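## Task

Lift the wine glass off the table and hang it inverted on the rack so that its whole stem sits within a vacant curl and the glass rests only on wire. It counts as failed if the glass is tossed or released from higher than about a thumb's length, if any glass tips over while no gripper holds it, or if it takes a blow as strong as such a fall. The glass already on the rack must stay hanging upright in its own curl.

## Robot and tools

Robot: two 6-joint arms with parallel grippers, left_arm and right_arm. Scene frame: origin on the table surface midway between the nominal arm bases, +x pointing out over the table, +z up, left_arm on the +y side (not the image side). Calibrated bases: left_arm at (+0.008, +0.372, 0) m, right_arm at (-0.006, -0.344, 0) m, both facing +x. Each gripper's fingers point along its own +z and close along its y. end_effector_position is the spot between the pads, roughly 1 cm behind the fingertips. Printed hand positions and quaternions can be a few centimetres off, more at long reach.

Row layout: a single list of 14 numbers covering both arms, always all 14 even if one arm is idle. Numbers 1-6 are left_arm joints, 7 is left opening, 8-13 are right_arm joints, 14 is right opening. Joint order inside each arm: shoulder, elbow, wrist roll, wrist pitch, waist, wrist yaw. Joint numbers are scaled offsets in [-1, 1], counted from the Joint targets at the start of the action or move (not from the previous row). 1.0 equals 1.258 rad shoulder, 1.3 elbow, 2.022 wrist roll, 2.073 wrist pitch, 1.202 waist, 2.022 wrist yaw. Joint ranges in rad: shoulder 0 to 3.142, elbow 0 to 3.142, wrist roll -2.094 to 2.094, wrist pitch -1.571 to 1.571, waist -2.618 to 3.054, wrist yaw -1.571 to 1.571. Requests more than 0.059 rad beyond a range are refused (for both arms; if it is the first action, the whole call). Opening is absolute, not an offset: +1 fully open, -1 closed. To leave a joint alone send 0; to leave a gripper alone resend its current opening (0 is a real half-open command).

execute_actions(actions, cameras): actions is a list of actions; each action is a list of up to 15 rows, one per 1/30 s control step, the last row held to fill 15 steps. Repeating an offset in the next action moves the joint further. Empty list returns state and images only.

move(target, speed, blend, opening_speed, blocking, cameras): target is one 14-number row or a list of up to 15 rows; all rows are offsets from the same starting Joint targets. speed is in rad/s for the joint with the longest travel, 0.01 to 2, default 0.5 (one value or one per target). blend in rad rounds corners of a list. opening_speed is per second on the -1..+1 scale, at least 0.2. Paths take at least 0.5 s, are cut off beyond 10 s, and do not avoid obstacles or the other arm. Result has a move: line: done, off_target, moving, held or fault, plus the farthest-off joint per arm.

wait(seconds 0 to 10) lets time pass holding commands. stop brakes a running move. zoom_image(camera, region [x0, y0, x1, y1] pixels, at most 504 by 504) enlarges part of the latest image of cam_high, cam_left_wrist or cam_right_wrist (each 896x504). read_manual gives licence text only. finished_scene(scene) ends scene 1 or 2 irreversibly; the glass must stay hung without the robot.

Result lines: Joint positions and Joint velocities per arm in the joint order above, plus gripper opening in metres (0.093 open) and its rate. Joint targets is the base for your next offsets. grip_measured uses the opening scale; pads meet near -0.94 and each millimetre of object width adds about 0.0208. To grip, send a value some way below the reading for the object's width (round or small items may need lower); keep resending it while holding; to release send well above that reading. Sending -1 on a thin stem cannot be confirmed by grip_measured alone, so check the images. "joint sent to its limit" and "joint command not followed" flag clipped commands. Joint torques are noisy and offset.

Motion limits: each joint target stays within a small lead of its measured angle, and a target putting the gripper more than 200 mm away is scaled back, so big motions take several actions. Friction and weight leave joints short, especially at long reach.

Avoid: opening the gripper with the glass more than a thumb's length above support, fast contacts, bumping the hanging glass, pressing into the rack or table, collisions between arms (can end the scene), anything leaving the table. Loose objects may get nudged briefly. Motor heat builds when holding loads, stretching out or pushing; MOTOR HOT appears at 75 °C, at 90 °C the arm folds and idles for the rest of the scene. The simulation keeps running while you think.

Each tool is called after "Emit:" by a JSON object that holds its "method" and its "body", one argument or row to a line.

## Session

Emit:
{"method": "execute_actions", "body": {
  "actions": []
}}

Scene clock: 0.00 s.
left_arm: end_effector_position=(+0.2107, +0.1865, +0.1947) grip_measured=+1.000 end_effector_quat_wxyz=(+0.040, +0.297, +0.951, -0.080) | right_arm: end_effector_position=(+0.2309, -0.5403, +0.1996) grip_measured=+1.000 end_effector_quat_wxyz=(+0.270, +0.698, +0.663, -0.015)
Joint names: [shoulder, elbow, wrist roll, wrist pitch, waist, wrist yaw]
Joint positions: left_arm=[1.481 1.47 -0.069 -1.426 -0.664 0.121 0.093] | right_arm=[1.245 1.178 0.964 -0.97 -0.638 0.126 0.093]
Joint velocities: within noise
Joint torques (N m): no reading
Heat: left arm: 34 °C; right arm: 37 °C.
Joint targets: left_arm=[1.472 1.480 -0.069 -1.424 -0.664 0.121] | right_arm=[1.241 1.187 0.965 -0.970 -0.638 0.126]
Tool commands: left_gripper/opening=+1.0 right_gripper/opening=+1.0

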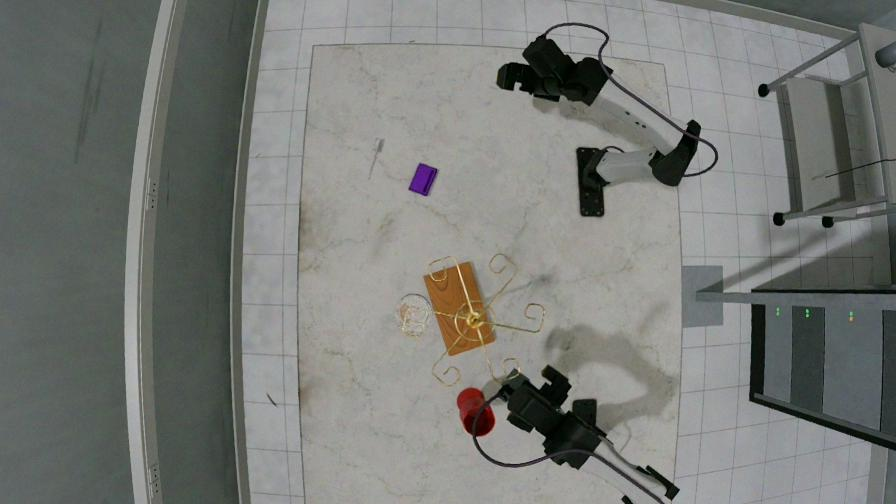

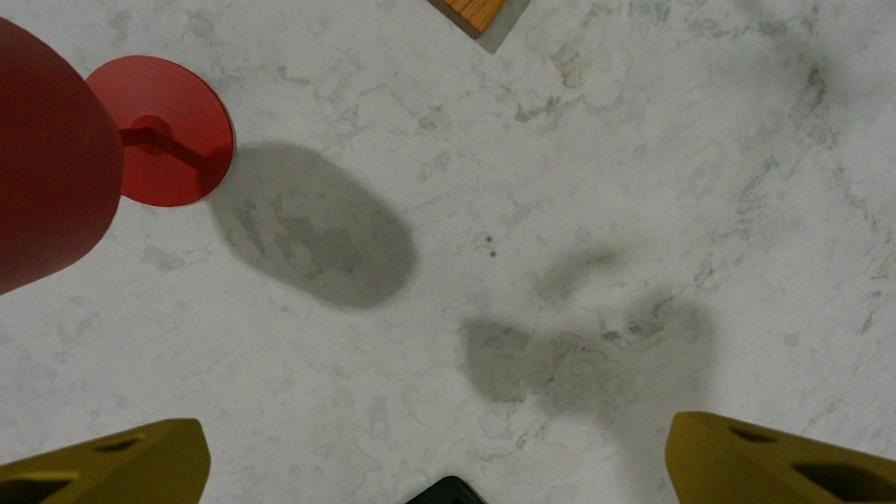

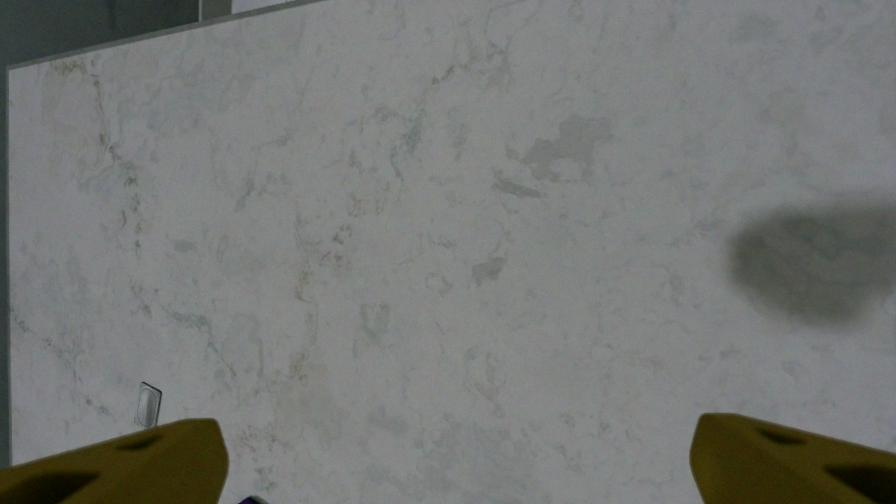

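Emit:
{"method": "zoom_image", "body": {
  "camera": "cam_high",
  "region": [380, 230, 570, 420]
}}

Emit:
{"method": "zoom_image", "body": {
  "camera": "cam_high",
  "region": [440, 340, 560, 460]
}}

Scaled by 2.653 from the camera's 896x504 image, which has a finer 1280x720 frame.

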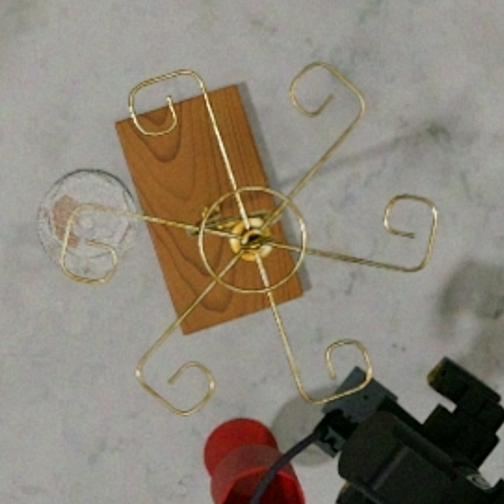

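Scaled by 4.200 from the camera's 896x504 image, which has a finer 1280x720 frame.

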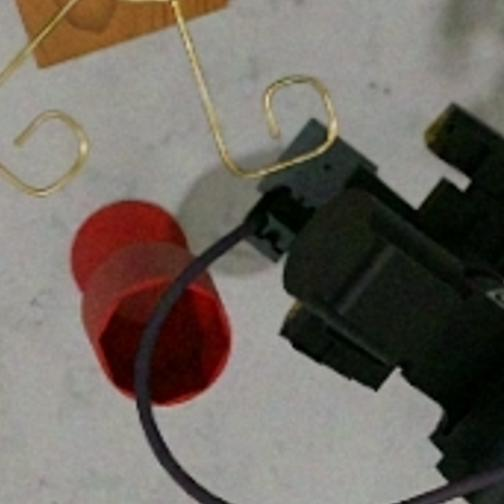

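Emit:
{"method": "zoom_image", "body": {
  "camera": "cam_high",
  "region": [390, 280, 450, 350]
}}

Emit:
{"method": "zoom_image", "body": {
  "camera": "cam_high",
  "region": [480, 340, 530, 390]
}}

Emit:
{"method": "zoom_image", "body": {
  "camera": "cam_high",
  "region": [420, 340, 480, 400]
}}

Scaled by 7.200 from the camera's 896x504 image, which has a finer 1280x720 frame.

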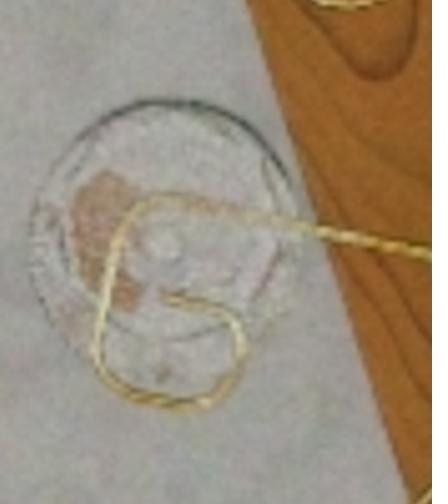

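Scaled by 10.080 from the camera's 896x504 image, which has a finer 1280x720 frame.

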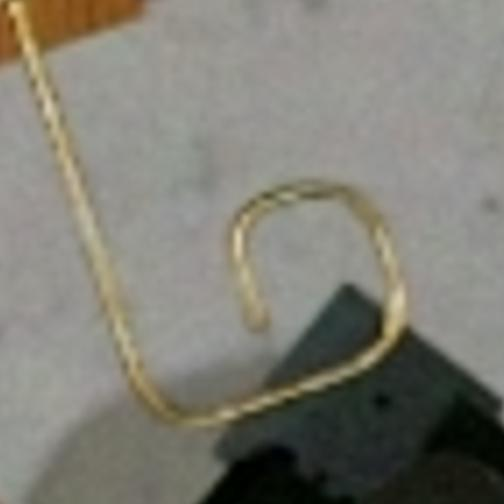

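Scaled by 8.400 from the camera's 896x504 image, which has a finer 1280x720 frame.

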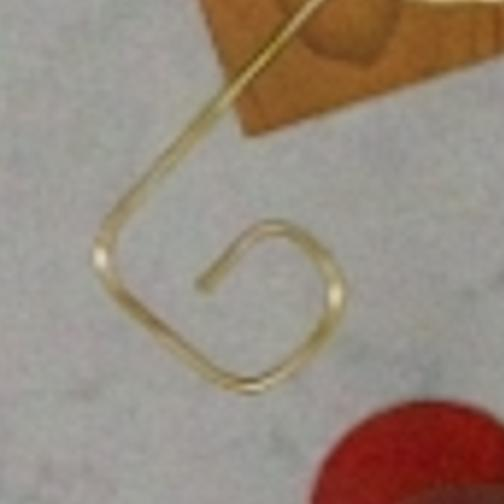

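Emit:
{"method": "zoom_image", "body": {
  "camera": "cam_left_wrist",
  "region": [0, 0, 300, 320]
}}

Scaled by 1.575 from the camera's 896x504 image, which has a finer 1280x720 frame.

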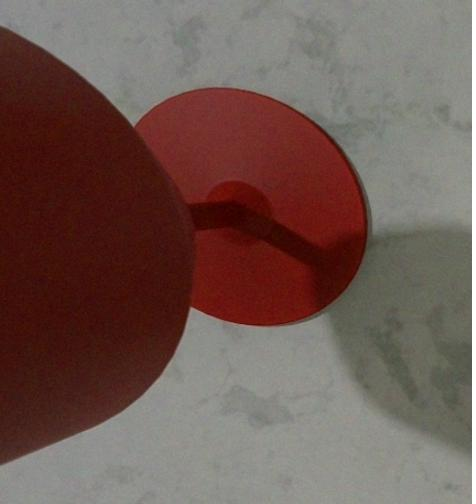

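Emit:
{"method": "move", "body": {
  "target": [
    [0,0.246,0,-0.061,0,0,1,0,0,0,0,0,0,1],
    [0,0.246,0,-0.061,0.96,0,1,0,0,0,0,0,0,1],
    [0,0.246,0.811,-0.061,0.96,0.712,1,0,0,0,0,0,0,1],
    [0.157,-0.682,0.811,0.448,0.96,0.712,1,0,0,0,0,0,0,1]
  ],
  "blend": [0.15,0.15,0.15,0],
  "speed": 0.9
}}

Scene clock: 385.40 s.
left_arm: end_effector_position=(+0.2765, +0.3230, +0.1132) grip_measured=+1.000 end_effector_quat_wxyz=(+0.596, +0.365, +0.614, -0.366) | right_arm: end_effector_position=(+0.2309, -0.5403, +0.1996) grip_measured=+1.000 end_effector_quat_wxyz=(+0.270, +0.698, +0.663, -0.015)
Joint names: [shoulder, elbow, wrist roll, wrist pitch, waist, wrist yaw]
Joint positions: left_arm=[1.665 0.598 1.562 -0.509 0.486 1.549 0.093] | right_arm=[1.245 1.178 0.964 -0.97 -0.638 0.126 0.093]
Joint velocities: within noise
Joint torques (N m): left_arm=[-5.44 2.93 0.06 0.39 -0.03 0.64] | right_arm=[-4.37 6.83 -0.14 1.13 0.02 -0.06]
Heat: left arm: 38 °C; right arm: 43 °C.
Joint targets: left_arm=[1.669 0.593 1.571 -0.495 0.489 1.561] | right_arm=[1.241 1.187 0.965 -0.970 -0.638 0.126]
move: done
camera_calibration:
cam_left_wrist: T_world_to_cam=[[-0.889675, -0.456568, 0.00491653, 0.394167], [-0.200355, 0.380694, -0.902735, 0.0747943], [0.410288, -0.804126, -0.430169, 0.275492], [0, 0, 0, 1]] pos_world=[0.252635, 0.373021, 0.18409]

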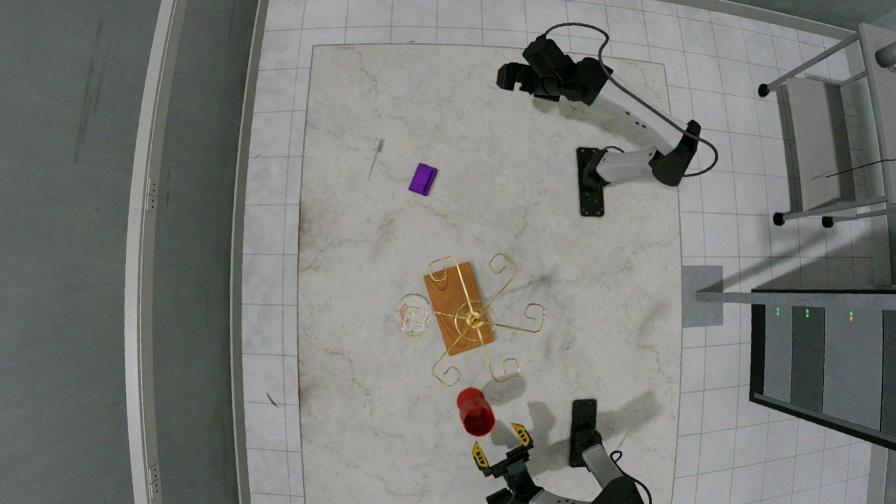

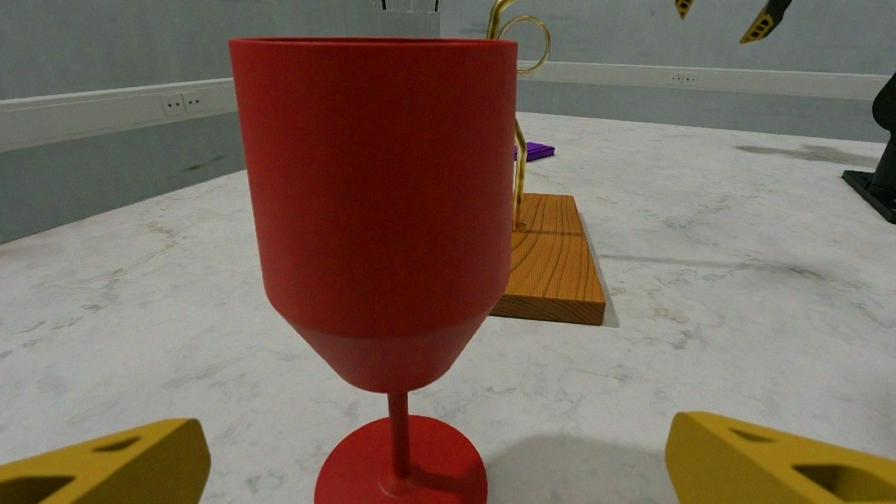

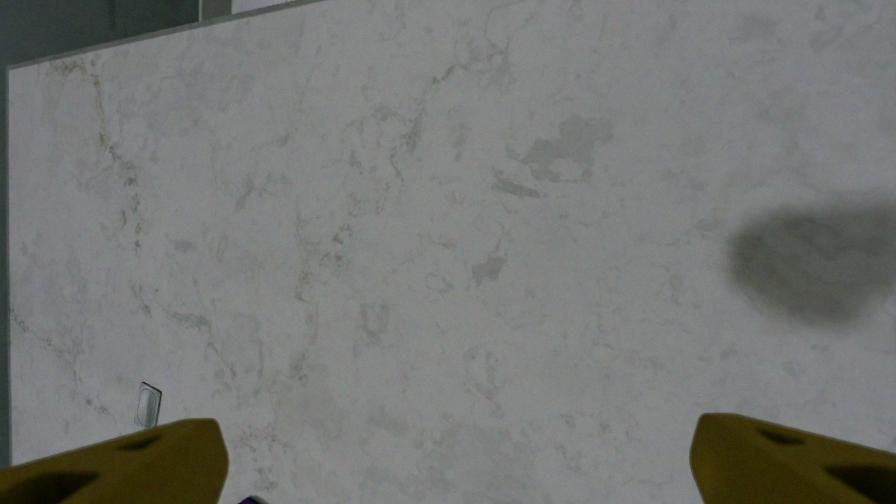

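Emit:
{"method": "zoom_image", "body": {
  "camera": "cam_high",
  "region": [440, 370, 560, 490]
}}

Scaled by 4.200 from the camera's 896x504 image, which has a finer 1280x720 frame.

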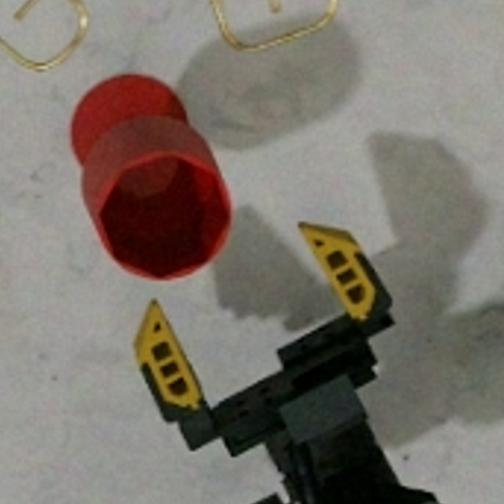

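Emit:
{"method": "move", "body": {
  "target": [0.046,0.097,0,-0.032,-0.033,0.0045,1,0,0,0,0,0,0,1],
  "cameras": ["cam_high","cam_left_wrist"]
}}

Emit:
{"method": "zoom_image", "body": {
  "camera": "cam_high",
  "region": [440, 370, 560, 490]
}}

Scene clock: 456.40 s.
left_arm: end_effector_position=(+0.2955, +0.3248, +0.1207) grip_measured=+1.000 end_effector_quat_wxyz=(+0.593, +0.375, +0.606, -0.374) | right_arm: end_effector_position=(+0.2309, -0.5403, +0.1996) grip_measured=+1.000 end_effector_quat_wxyz=(+0.270, +0.698, +0.663, -0.015)
Joint names: [shoulder, elbow, wrist roll, wrist pitch, waist, wrist yaw]
Joint positions: left_arm=[1.718 0.698 1.563 -0.552 0.455 1.554 0.093] | right_arm=[1.245 1.178 0.964 -0.97 -0.638 0.126 0.093]
Joint velocities: within noise
Joint torques (N m): left_arm=[-5.7 5.16 0.02 0.16 -0.75 0.7] | right_arm=[-4.56 6.79 -0.14 1.12 -0.13 -0.06]
Heat: left arm: 35 °C; right arm: 43 °C.
Joint targets: left_arm=[1.727 0.719 1.571 -0.562 0.450 1.570] | right_arm=[1.241 1.187 0.965 -0.970 -0.638 0.126]
move: done
camera_calibration:
cam_left_wrist: T_world_to_cam=[[-0.903205, -0.42921, -0.000477277, 0.407653], [-0.182344, 0.38472, -0.904843, 0.07829], [0.388551, -0.817172, -0.425744, 0.282557], [0, 0, 0, 1]] pos_world=[0.272682, 0.375747, 0.191332]
Images, in order (width x height): cam_high 896x504, cam_left_wrist 896x504.

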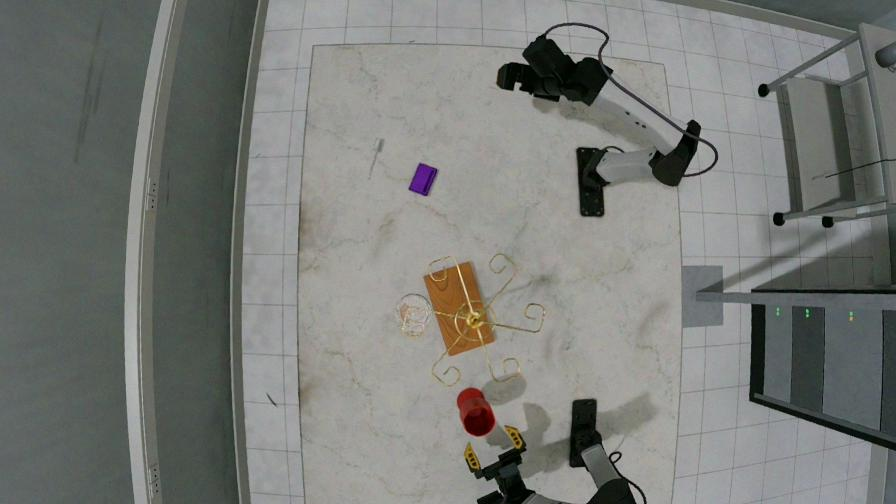

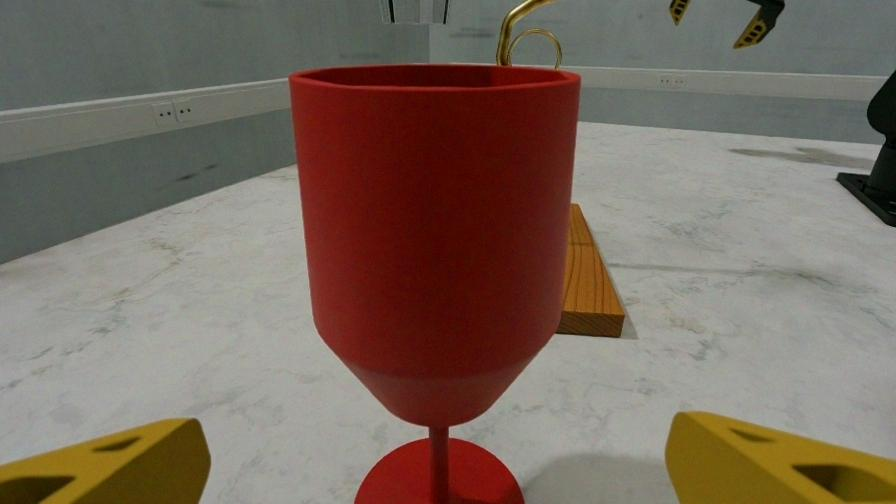

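Scaled by 4.200 from the camera's 896x504 image, which has a finer 1280x720 frame.

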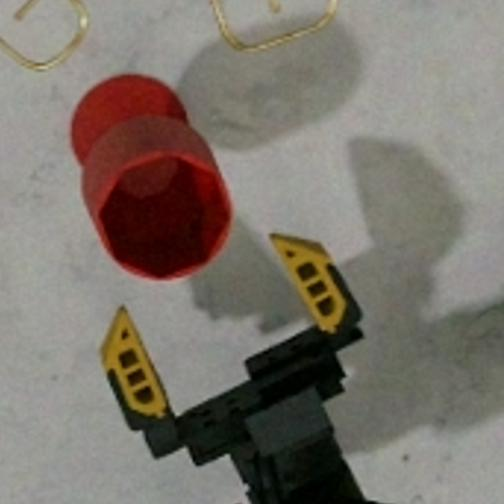

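Emit:
{"method": "move", "body": {
  "target": [0.088,0.111,0,-0.016,-0.128,0,1,0,0,0,0,0,0,1],
  "cameras": ["cam_high","cam_left_wrist"],
  "speed": 0.25
}}

Emit:
{"method": "zoom_image", "body": {
  "camera": "cam_high",
  "region": [440, 370, 560, 490]
}}

Scene clock: 477.53 s.
left_arm: end_effector_position=(+0.3172, +0.2907, +0.1206) grip_measured=+1.000 end_effector_quat_wxyz=(+0.562, +0.421, +0.575, -0.420) | right_arm: end_effector_position=(+0.2309, -0.5403, +0.1996) grip_measured=+1.000 end_effector_quat_wxyz=(+0.270, +0.698, +0.663, -0.015)
Joint names: [shoulder, elbow, wrist roll, wrist pitch, waist, wrist yaw]
Joint positions: left_arm=[1.828 0.84 1.563 -0.585 0.299 1.555 0.093] | right_arm=[1.245 1.178 0.964 -0.97 -0.638 0.126 0.093]
Joint velocities: within noise
Joint torques (N m): left_arm=[-6.93 5.6 0.04 0.16 -0.68 0.7] | right_arm=[-4.34 6.78 -0.09 1.12 -0.02 -0.06]
Heat: left arm: 35 °C; right arm: 43 °C.
Joint targets: left_arm=[1.838 0.863 1.571 -0.595 0.296 1.570] | right_arm=[1.241 1.187 0.965 -0.970 -0.638 0.126]
move: done
camera_calibration:
cam_left_wrist: T_world_to_cam=[[-0.958928, -0.283646, 0.0010403, 0.387734], [-0.121464, 0.407315, -0.905174, 0.069526], [0.256326, -0.868124, -0.425039, 0.302852], [0, 0, 0, 1]] pos_world=[0.302626, 0.344573, 0.191254]
Images, in order (width x height): cam_high 896x504, cam_left_wrist 896x504.

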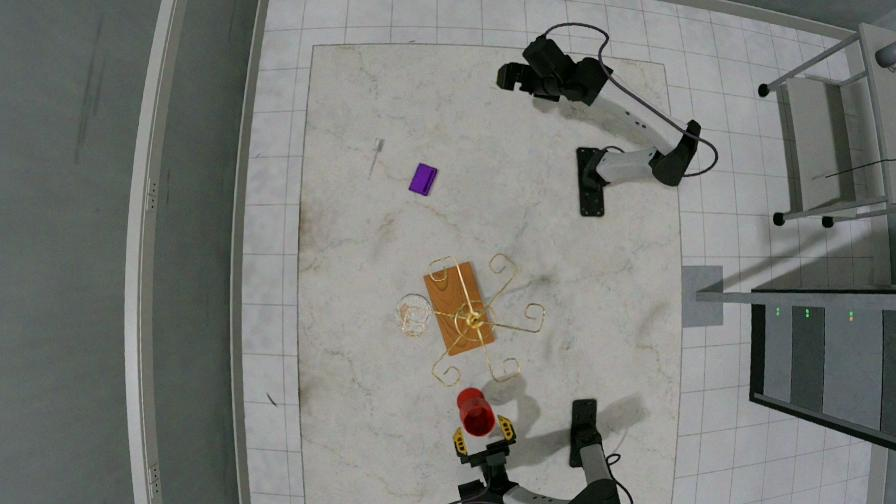

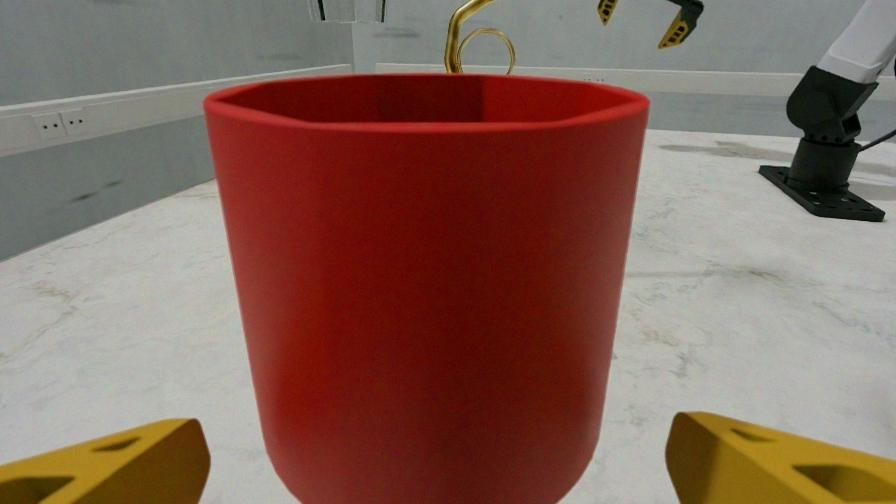

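Scaled by 4.200 from the camera's 896x504 image, which has a finer 1280x720 frame.

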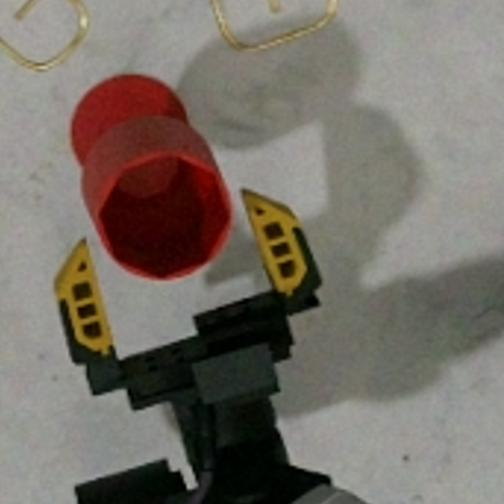

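Emit:
{"method": "move", "body": {
  "target": [0.061,0.084,0,-0.016,-0.101,0,1,0,0,0,0,0,0,1],
  "cameras": ["cam_high","cam_left_wrist"],
  "speed": 0.15
}}

Emit:
{"method": "zoom_image", "body": {
  "camera": "cam_high",
  "region": [440, 370, 560, 490]
}}

Scene clock: 492.13 s.
left_arm: end_effector_position=(+0.3293, +0.2581, +0.1209) grip_measured=+1.000 end_effector_quat_wxyz=(+0.536, +0.454, +0.549, -0.453) | right_arm: end_effector_position=(+0.2309, -0.5403, +0.1996) grip_measured=+1.000 end_effector_quat_wxyz=(+0.270, +0.698, +0.663, -0.015)
Joint names: [shoulder, elbow, wrist roll, wrist pitch, waist, wrist yaw]
Joint positions: left_arm=[1.904 0.949 1.563 -0.618 0.178 1.555 0.093] | right_arm=[1.245 1.178 0.964 -0.97 -0.638 0.126 0.093]
Joint velocities: within noise
Joint torques (N m): left_arm=[-7.83 5.61 0.05 0.16 -0.53 0.65] | right_arm=[-4.62 6.84 -0.1 1.12 -0.09 -0.08]
Heat: left arm: 35 °C; right arm: 43 °C.
Joint targets: left_arm=[1.915 0.973 1.571 -0.628 0.175 1.570] | right_arm=[1.241 1.187 0.965 -0.970 -0.638 0.126]
move: done
camera_calibration:
cam_left_wrist: T_world_to_cam=[[-0.986205, -0.16552, 0.0018032, 0.368523], [-0.0719611, 0.418899, -0.905177, 0.0651851], [0.14907, -0.89282, -0.425031, 0.313305], [0, 0, 0, 1]] pos_world=[0.321426, 0.313417, 0.191504]
Images, in order (width x height): cam_high 896x504, cam_left_wrist 896x504.

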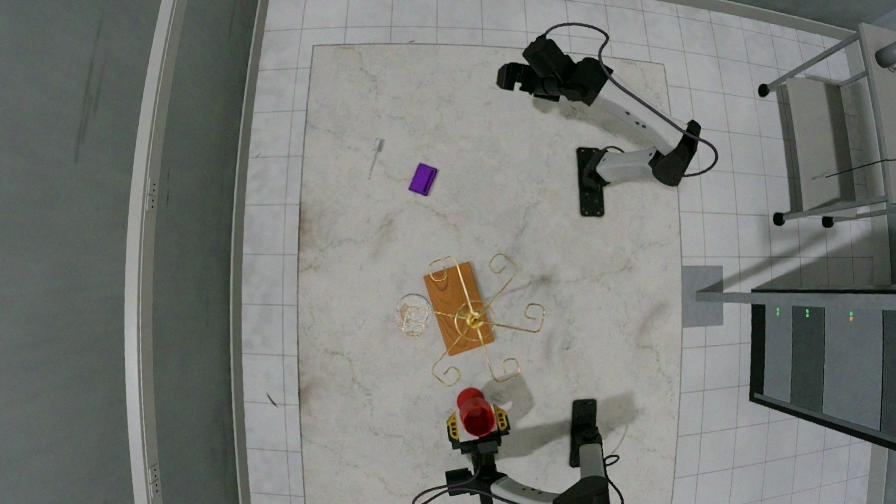

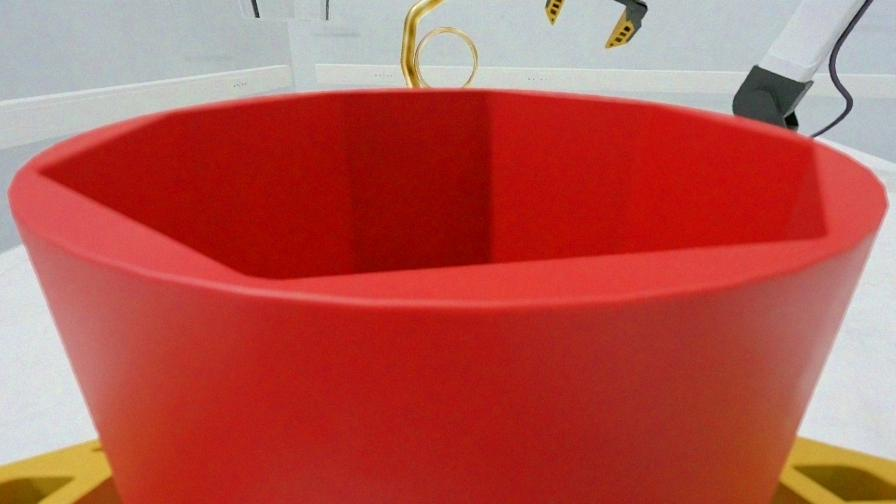

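Scaled by 4.200 from the camera's 896x504 image, which has a finer 1280x720 frame.

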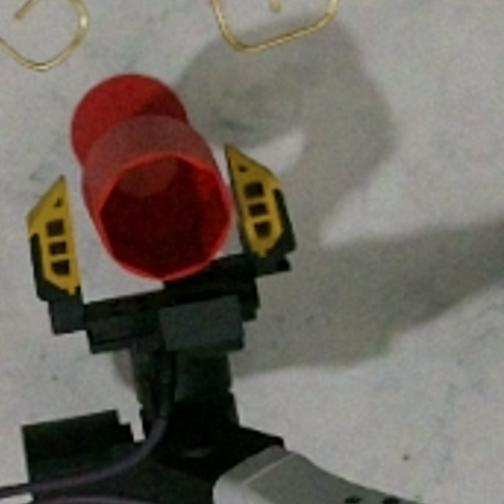

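Emit:
{"method": "move", "body": {
  "target": [0,0,0,0,0,0,0.42,0,0,0,0,0,0,1],
  "cameras": ["cam_high","cam_left_wrist"],
  "opening_speed": 0.25
}}

Emit:
{"method": "zoom_image", "body": {
  "camera": "cam_high",
  "region": [440, 370, 560, 490]
}}

Scene clock: 504.97 s.
left_arm: end_effector_position=(+0.3291, +0.2581, +0.1209) grip_measured=+0.571 end_effector_quat_wxyz=(+0.535, +0.454, +0.549, -0.454) | right_arm: end_effector_position=(+0.2309, -0.5403, +0.1996) grip_measured=+1.000 end_effector_quat_wxyz=(+0.270, +0.698, +0.663, -0.015)
Joint names: [shoulder, elbow, wrist roll, wrist pitch, waist, wrist yaw]
Joint positions: left_arm=[1.904 0.949 1.563 -0.62 0.178 1.555 0.073] | right_arm=[1.245 1.178 0.964 -0.97 -0.638 0.126 0.093]
Joint velocities: within noise
Joint torques (N m): left_arm=[-7.72 5.57 0.06 0.16 -0.64 0.67] | right_arm=[-4.55 6.8 -0.1 1.12 -0.08 -0.02]
Heat: left arm: 37 °C; right arm: 43 °C.
Joint targets: left_arm=[1.915 0.973 1.571 -0.628 0.175 1.570] | right_arm=[1.241 1.187 0.965 -0.970 -0.638 0.126]
move: done
camera_calibration:
cam_left_wrist: T_world_to_cam=[[-0.9862, -0.165519, 0.00371046, 0.368145], [-0.0736606, 0.418595, -0.905181, 0.0658244], [0.148272, -0.892962, -0.42501, 0.313601], [0, 0, 0, 1]] pos_world=[0.321415, 0.313415, 0.191501]
Images, in order (width x height): cam_high 896x504, cam_left_wrist 896x504.

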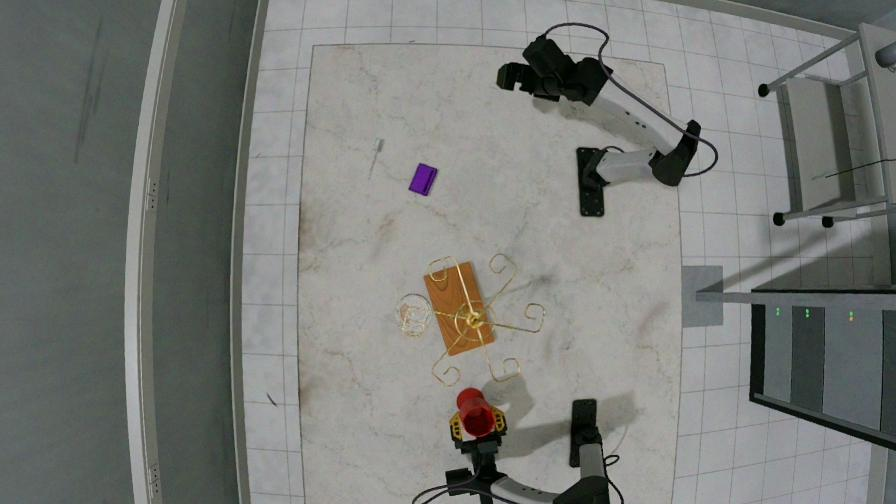

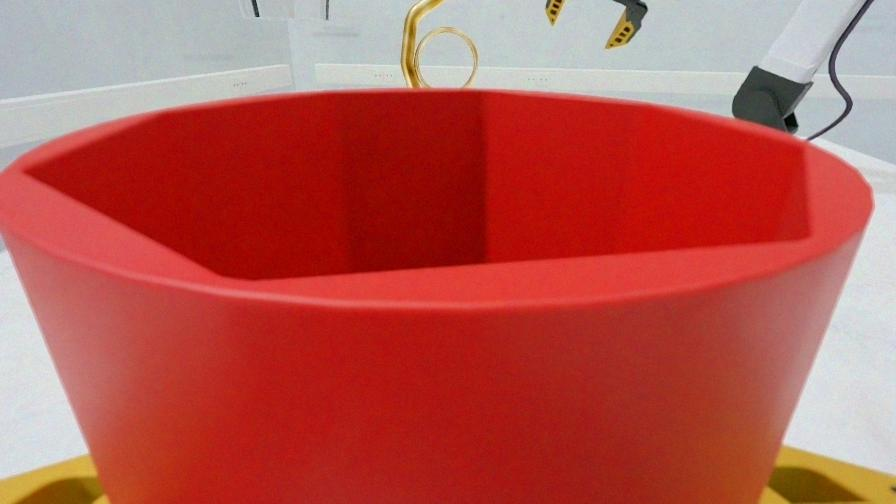

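Scaled by 4.200 from the camera's 896x504 image, which has a finer 1280x720 frame.

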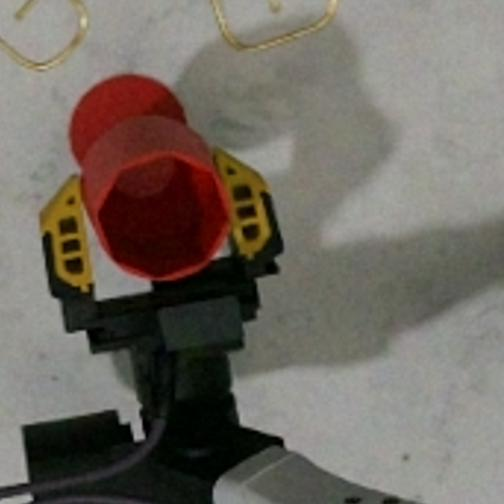

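Emit:
{"method": "move", "body": {
  "target": [-0.162,0.195,0,-0.221,0,0,0.3,0,0,0,0,0,0,1],
  "cameras": ["cam_high","cam_left_wrist"],
  "opening_speed": 0.5,
  "speed": 0.25
}}

Scene clock: 523.57 s.
left_arm: end_effector_position=(+0.3348, +0.2591, +0.2207) grip_measured=+0.565 end_effector_quat_wxyz=(+0.524, +0.441, +0.560, -0.466) | right_arm: end_effector_position=(+0.2309, -0.5403, +0.1996) grip_measured=+1.000 end_effector_quat_wxyz=(+0.270, +0.698, +0.663, -0.015)
Joint names: [shoulder, elbow, wrist roll, wrist pitch, waist, wrist yaw]
Joint positions: left_arm=[1.745 1.198 1.563 -1.075 0.178 1.555 0.072] | right_arm=[1.245 1.178 0.964 -0.97 -0.638 0.126 0.093]
Joint velocities: within noise
Joint torques (N m): left_arm=[-11.54 6.67 0.02 0.05 -0.7 0.69] | right_arm=[-4.37 6.83 -0.11 1.13 -0.05 -0.05]
Heat: left arm: 38 °C; right arm: 43 °C.
Joint targets: left_arm=[1.711 1.226 1.571 -1.086 0.175 1.570] | right_arm=[1.241 1.187 0.965 -0.970 -0.638 0.126]
move: done
camera_calibration:
cam_left_wrist: T_world_to_cam=[[-0.984946, -0.165289, 0.0506076, 0.36275], [-0.115452, 0.411116, -0.904243, 0.171883], [0.128655, -0.896473, -0.42401, 0.363342], [0, 0, 0, 1]] pos_world=[0.330387, 0.315021, 0.291126]
Images, in order (width x height): cam_high 896x504, cam_left_wrist 896x504.

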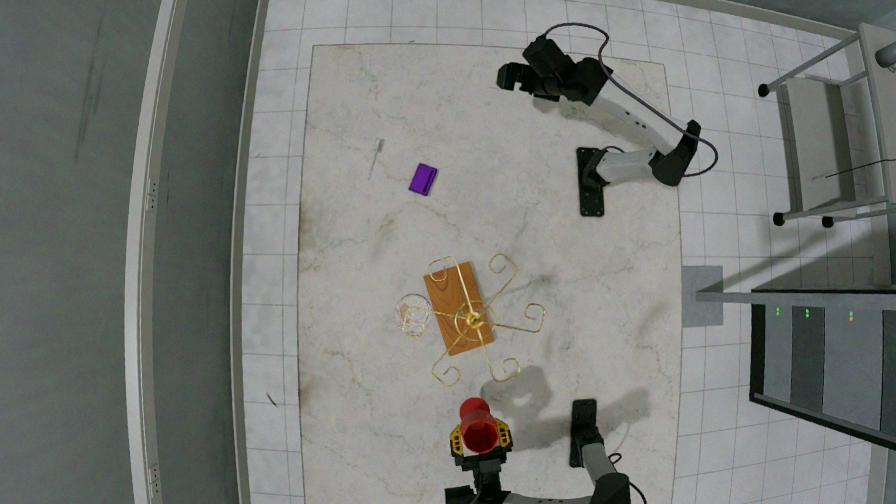

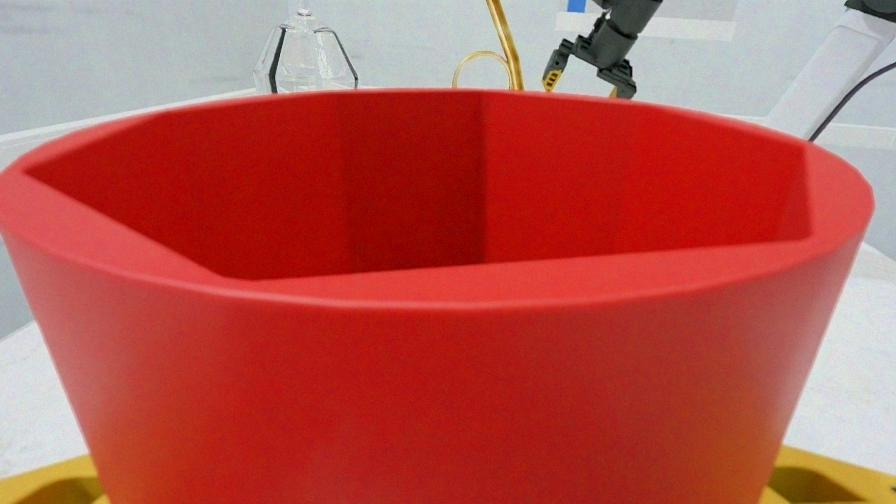

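Emit:
{"method": "zoom_image", "body": {
  "camera": "cam_left_wrist",
  "region": [240, 0, 640, 110]
}}

Scaled by 1.260 from the camera's 896x504 image, which has a finer 1280x720 frame.

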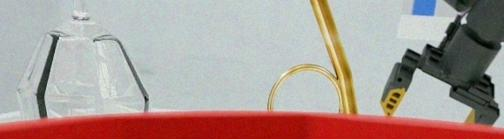

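Emit:
{"method": "move", "body": {
  "target": [-0.021,0.224,0,-0.153,0,0,0.3,0,0,0,0,0,0,1],
  "cameras": ["cam_high","cam_left_wrist"],
  "speed": 0.4
}}

Emit:
{"method": "zoom_image", "body": {
  "camera": "cam_left_wrist",
  "region": [200, 0, 700, 110]
}}

Scene clock: 566.53 s.
left_arm: end_effector_position=(+0.3393, +0.2599, +0.3013) grip_measured=+0.565 end_effector_quat_wxyz=(+0.525, +0.442, +0.559, -0.466) | right_arm: end_effector_position=(+0.2309, -0.5403, +0.1996) grip_measured=+1.000 end_effector_quat_wxyz=(+0.270, +0.698, +0.663, -0.015)
Joint names: [shoulder, elbow, wrist roll, wrist pitch, waist, wrist yaw]
Joint positions: left_arm=[1.716 1.489 1.563 -1.393 0.178 1.555 0.072] | right_arm=[1.245 1.178 0.964 -0.97 -0.638 0.126 0.093]
Joint velocities: within noise
Joint torques (N m): left_arm=[-11.37 6.93 0 0.1 -0.62 0.68] | right_arm=[-4.48 6.74 -0.11 1.1 -0.1 -0.04]
Heat: left arm: 40 °C; right arm: 43 °C.
Joint targets: left_arm=[1.684 1.517 1.571 -1.404 0.175 1.570] | right_arm=[1.241 1.187 0.965 -0.970 -0.638 0.126]
move: done
camera_calibration:
cam_left_wrist: T_world_to_cam=[[-0.985076, -0.165306, 0.0479408, 0.364029], [-0.113073, 0.411541, -0.90435, 0.244079], [0.129765, -0.896274, -0.424091, 0.397261], [0, 0, 0, 1]] pos_world=[0.334645, 0.315783, 0.371756]
Images, in order (width x height): cam_high 896x504, cam_left_wrist 896x504.

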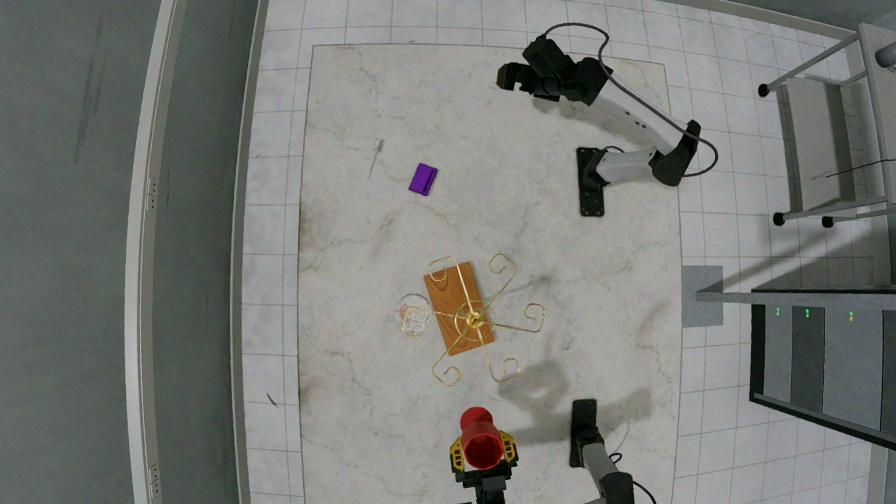

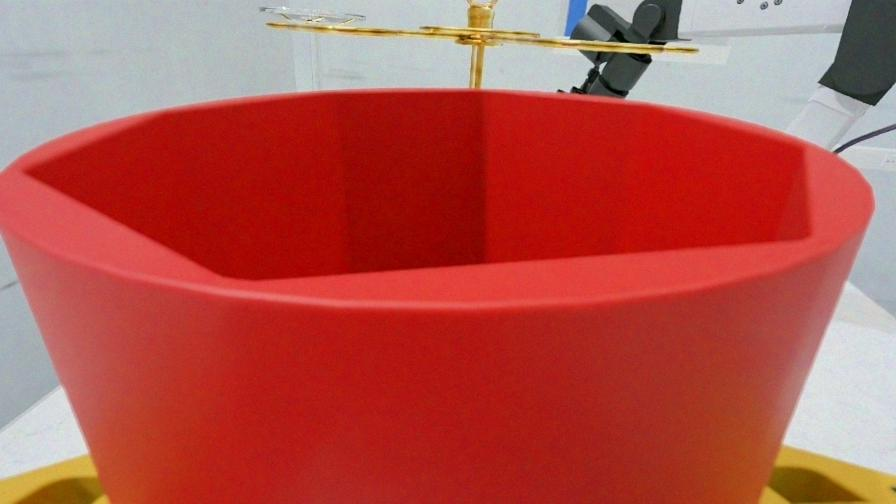

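Scaled by 1.008 from the camera's 896x504 image, which has a finer 1280x720 frame.

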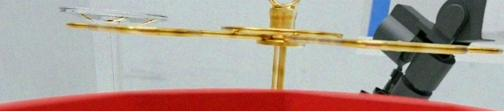

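Emit:
{"method": "zoom_image", "body": {
  "camera": "cam_high",
  "region": [430, 390, 550, 500]
}}

Emit:
{"method": "zoom_image", "body": {
  "camera": "cam_high",
  "region": [410, 240, 560, 400]
}}

Scaled by 4.200 from the camera's 896x504 image, which has a finer 1280x720 frame.

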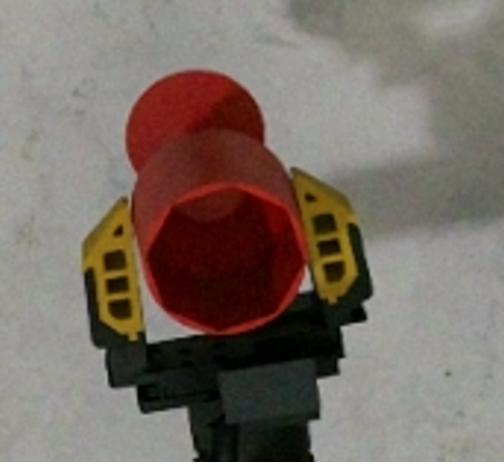

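Scaled by 3.150 from the camera's 896x504 image, which has a finer 1280x720 frame.

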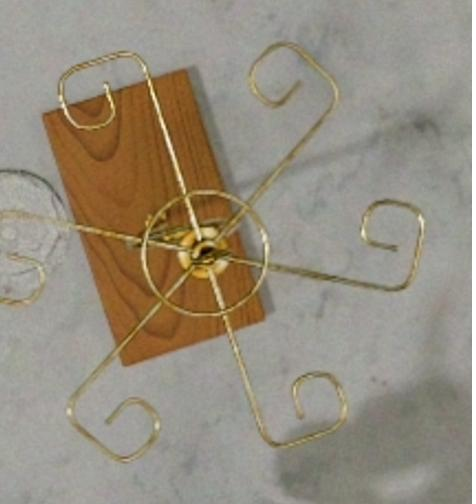

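Emit:
{"method": "move", "body": {
  "target": [0,0,-1,0,0,0,0.3,0,0,0,0,0,0,1],
  "cameras": ["cam_high"],
  "speed": 0.8
}}

Emit:
{"method": "move", "body": {
  "target": [0,0,-0.556,0,0,0,0.3,0,0,0,0,0,0,1],
  "speed": 0.8
}}

Emit:
{"method": "zoom_image", "body": {
  "camera": "cam_high",
  "region": [410, 310, 560, 500]
}}

Scene clock: 644.73 s.
left_arm: end_effector_position=(+0.3392, +0.2599, +0.3013) grip_measured=+0.565 end_effector_quat_wxyz=(-0.109, -0.232, +0.674, -0.693) | right_arm: end_effector_position=(+0.2309, -0.5403, +0.1996) grip_measured=+1.000 end_effector_quat_wxyz=(+0.270, +0.698, +0.663, -0.015)
Joint names: [shoulder, elbow, wrist roll, wrist pitch, waist, wrist yaw]
Joint positions: left_arm=[1.716 1.489 -0.436 -1.394 0.178 1.555 0.072] | right_arm=[1.245 1.178 0.964 -0.97 -0.638 0.126 0.093]
Joint velocities: within noise
Joint torques (N m): left_arm=[-11.26 6.98 -0.19 0.16 -0.64 0.62] | right_arm=[-4.55 6.68 -0.12 1.12 -0.03 -0.05]
Heat: left arm: 42 °C; right arm: 43 °C.
Joint targets: left_arm=[1.684 1.517 -0.451 -1.404 0.175 1.570] | right_arm=[1.241 1.187 0.965 -0.970 -0.638 0.126]
move: done
Images, in order (width x height): cam_high 896x504.

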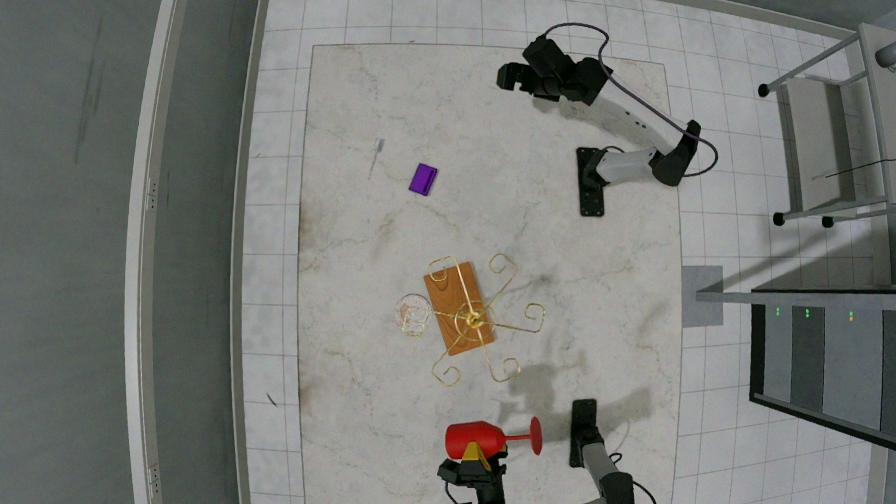

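Scene clock: 647.03 s.
left_arm: end_effector_position=(+0.3391, +0.2599, +0.3013) grip_measured=+0.565 end_effector_quat_wxyz=(+0.463, +0.557, -0.445, +0.527) | right_arm: end_effector_position=(+0.2309, -0.5403, +0.1996) grip_measured=+1.000 end_effector_quat_wxyz=(+0.270, +0.698, +0.663, -0.015)
Joint names: [shoulder, elbow, wrist roll, wrist pitch, waist, wrist yaw]
Joint positions: left_arm=[1.716 1.489 -1.565 -1.395 0.178 1.555 0.072] | right_arm=[1.245 1.178 0.964 -0.97 -0.638 0.126 0.093]
Joint velocities: within noise
Joint torques (N m): left_arm=[-11.28 6.83 -0.21 0.1 -0.57 0.69] | right_arm=[-4.57 6.87 -0.11 1.14 -0.18 -0.1]
Heat: left arm: 42 °C; right arm: 43 °C.
Joint targets: left_arm=[1.684 1.517 -1.575 -1.403 0.175 1.570] | right_arm=[1.241 1.187 0.965 -0.970 -0.638 0.126]
move: done
camera_calibration:
cam_left_wrist: T_world_to_cam=[[0.981795, 0.186421, -0.0364126, -0.369157], [-0.0410724, 0.395528, 0.917535, -0.325126], [0.18545, -0.899336, 0.395984, 0.132075], [0, 0, 0, 1]] pos_world=[0.324589, 0.316195, 0.232574]

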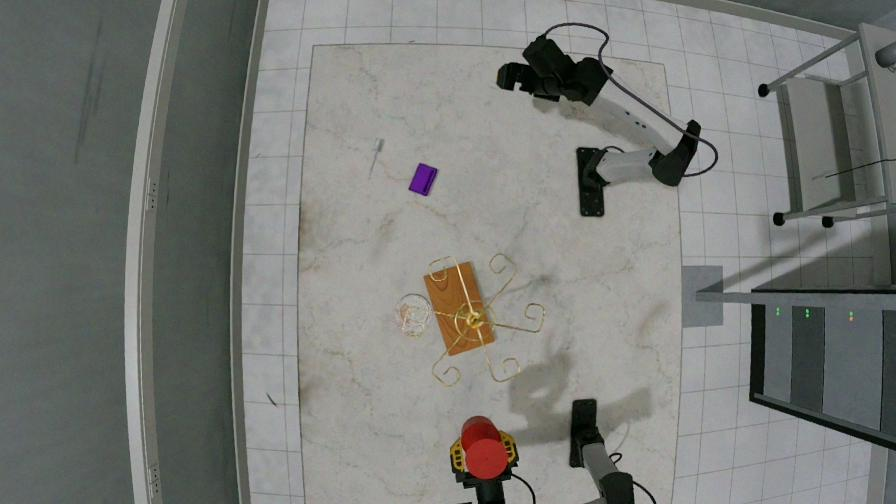

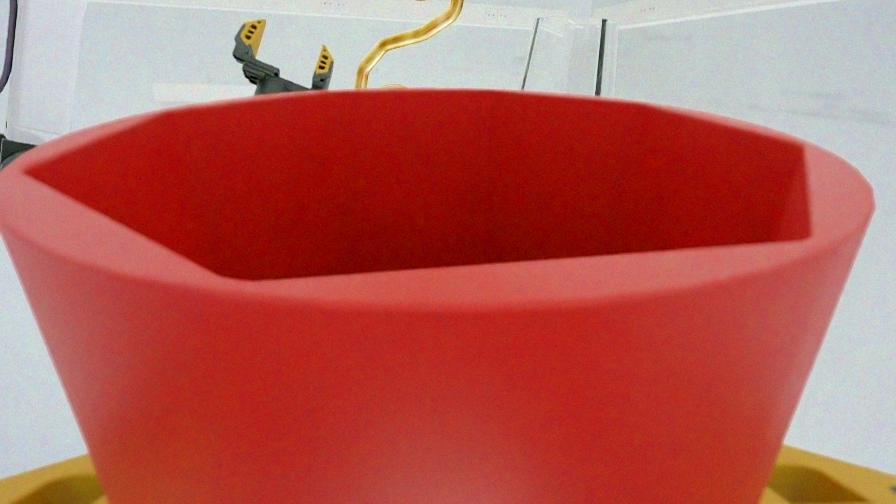

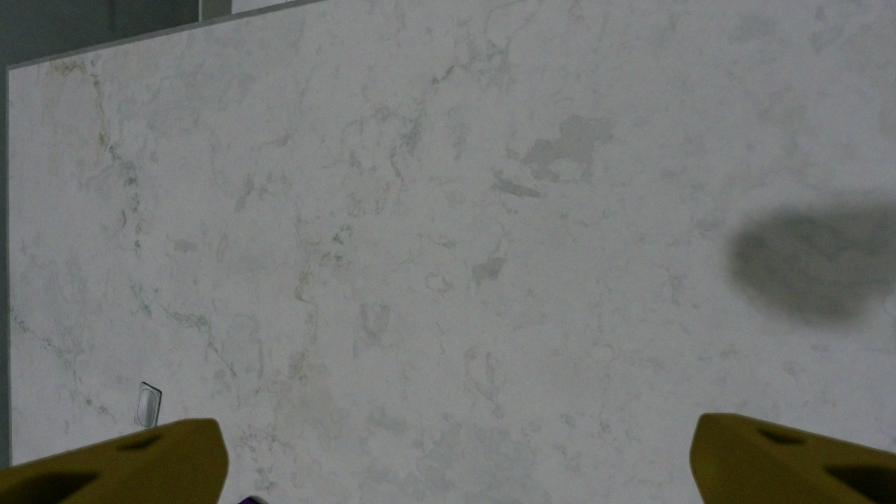

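Scaled by 2.653 from the camera's 896x504 image, which has a finer 1280x720 frame.

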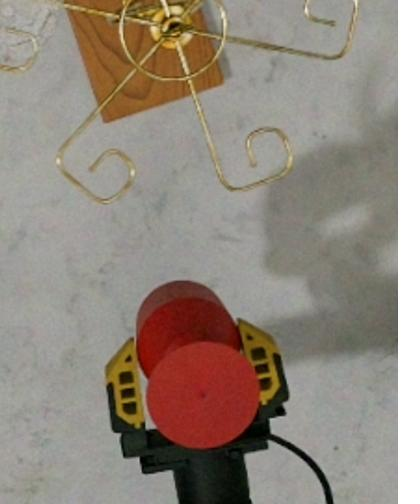

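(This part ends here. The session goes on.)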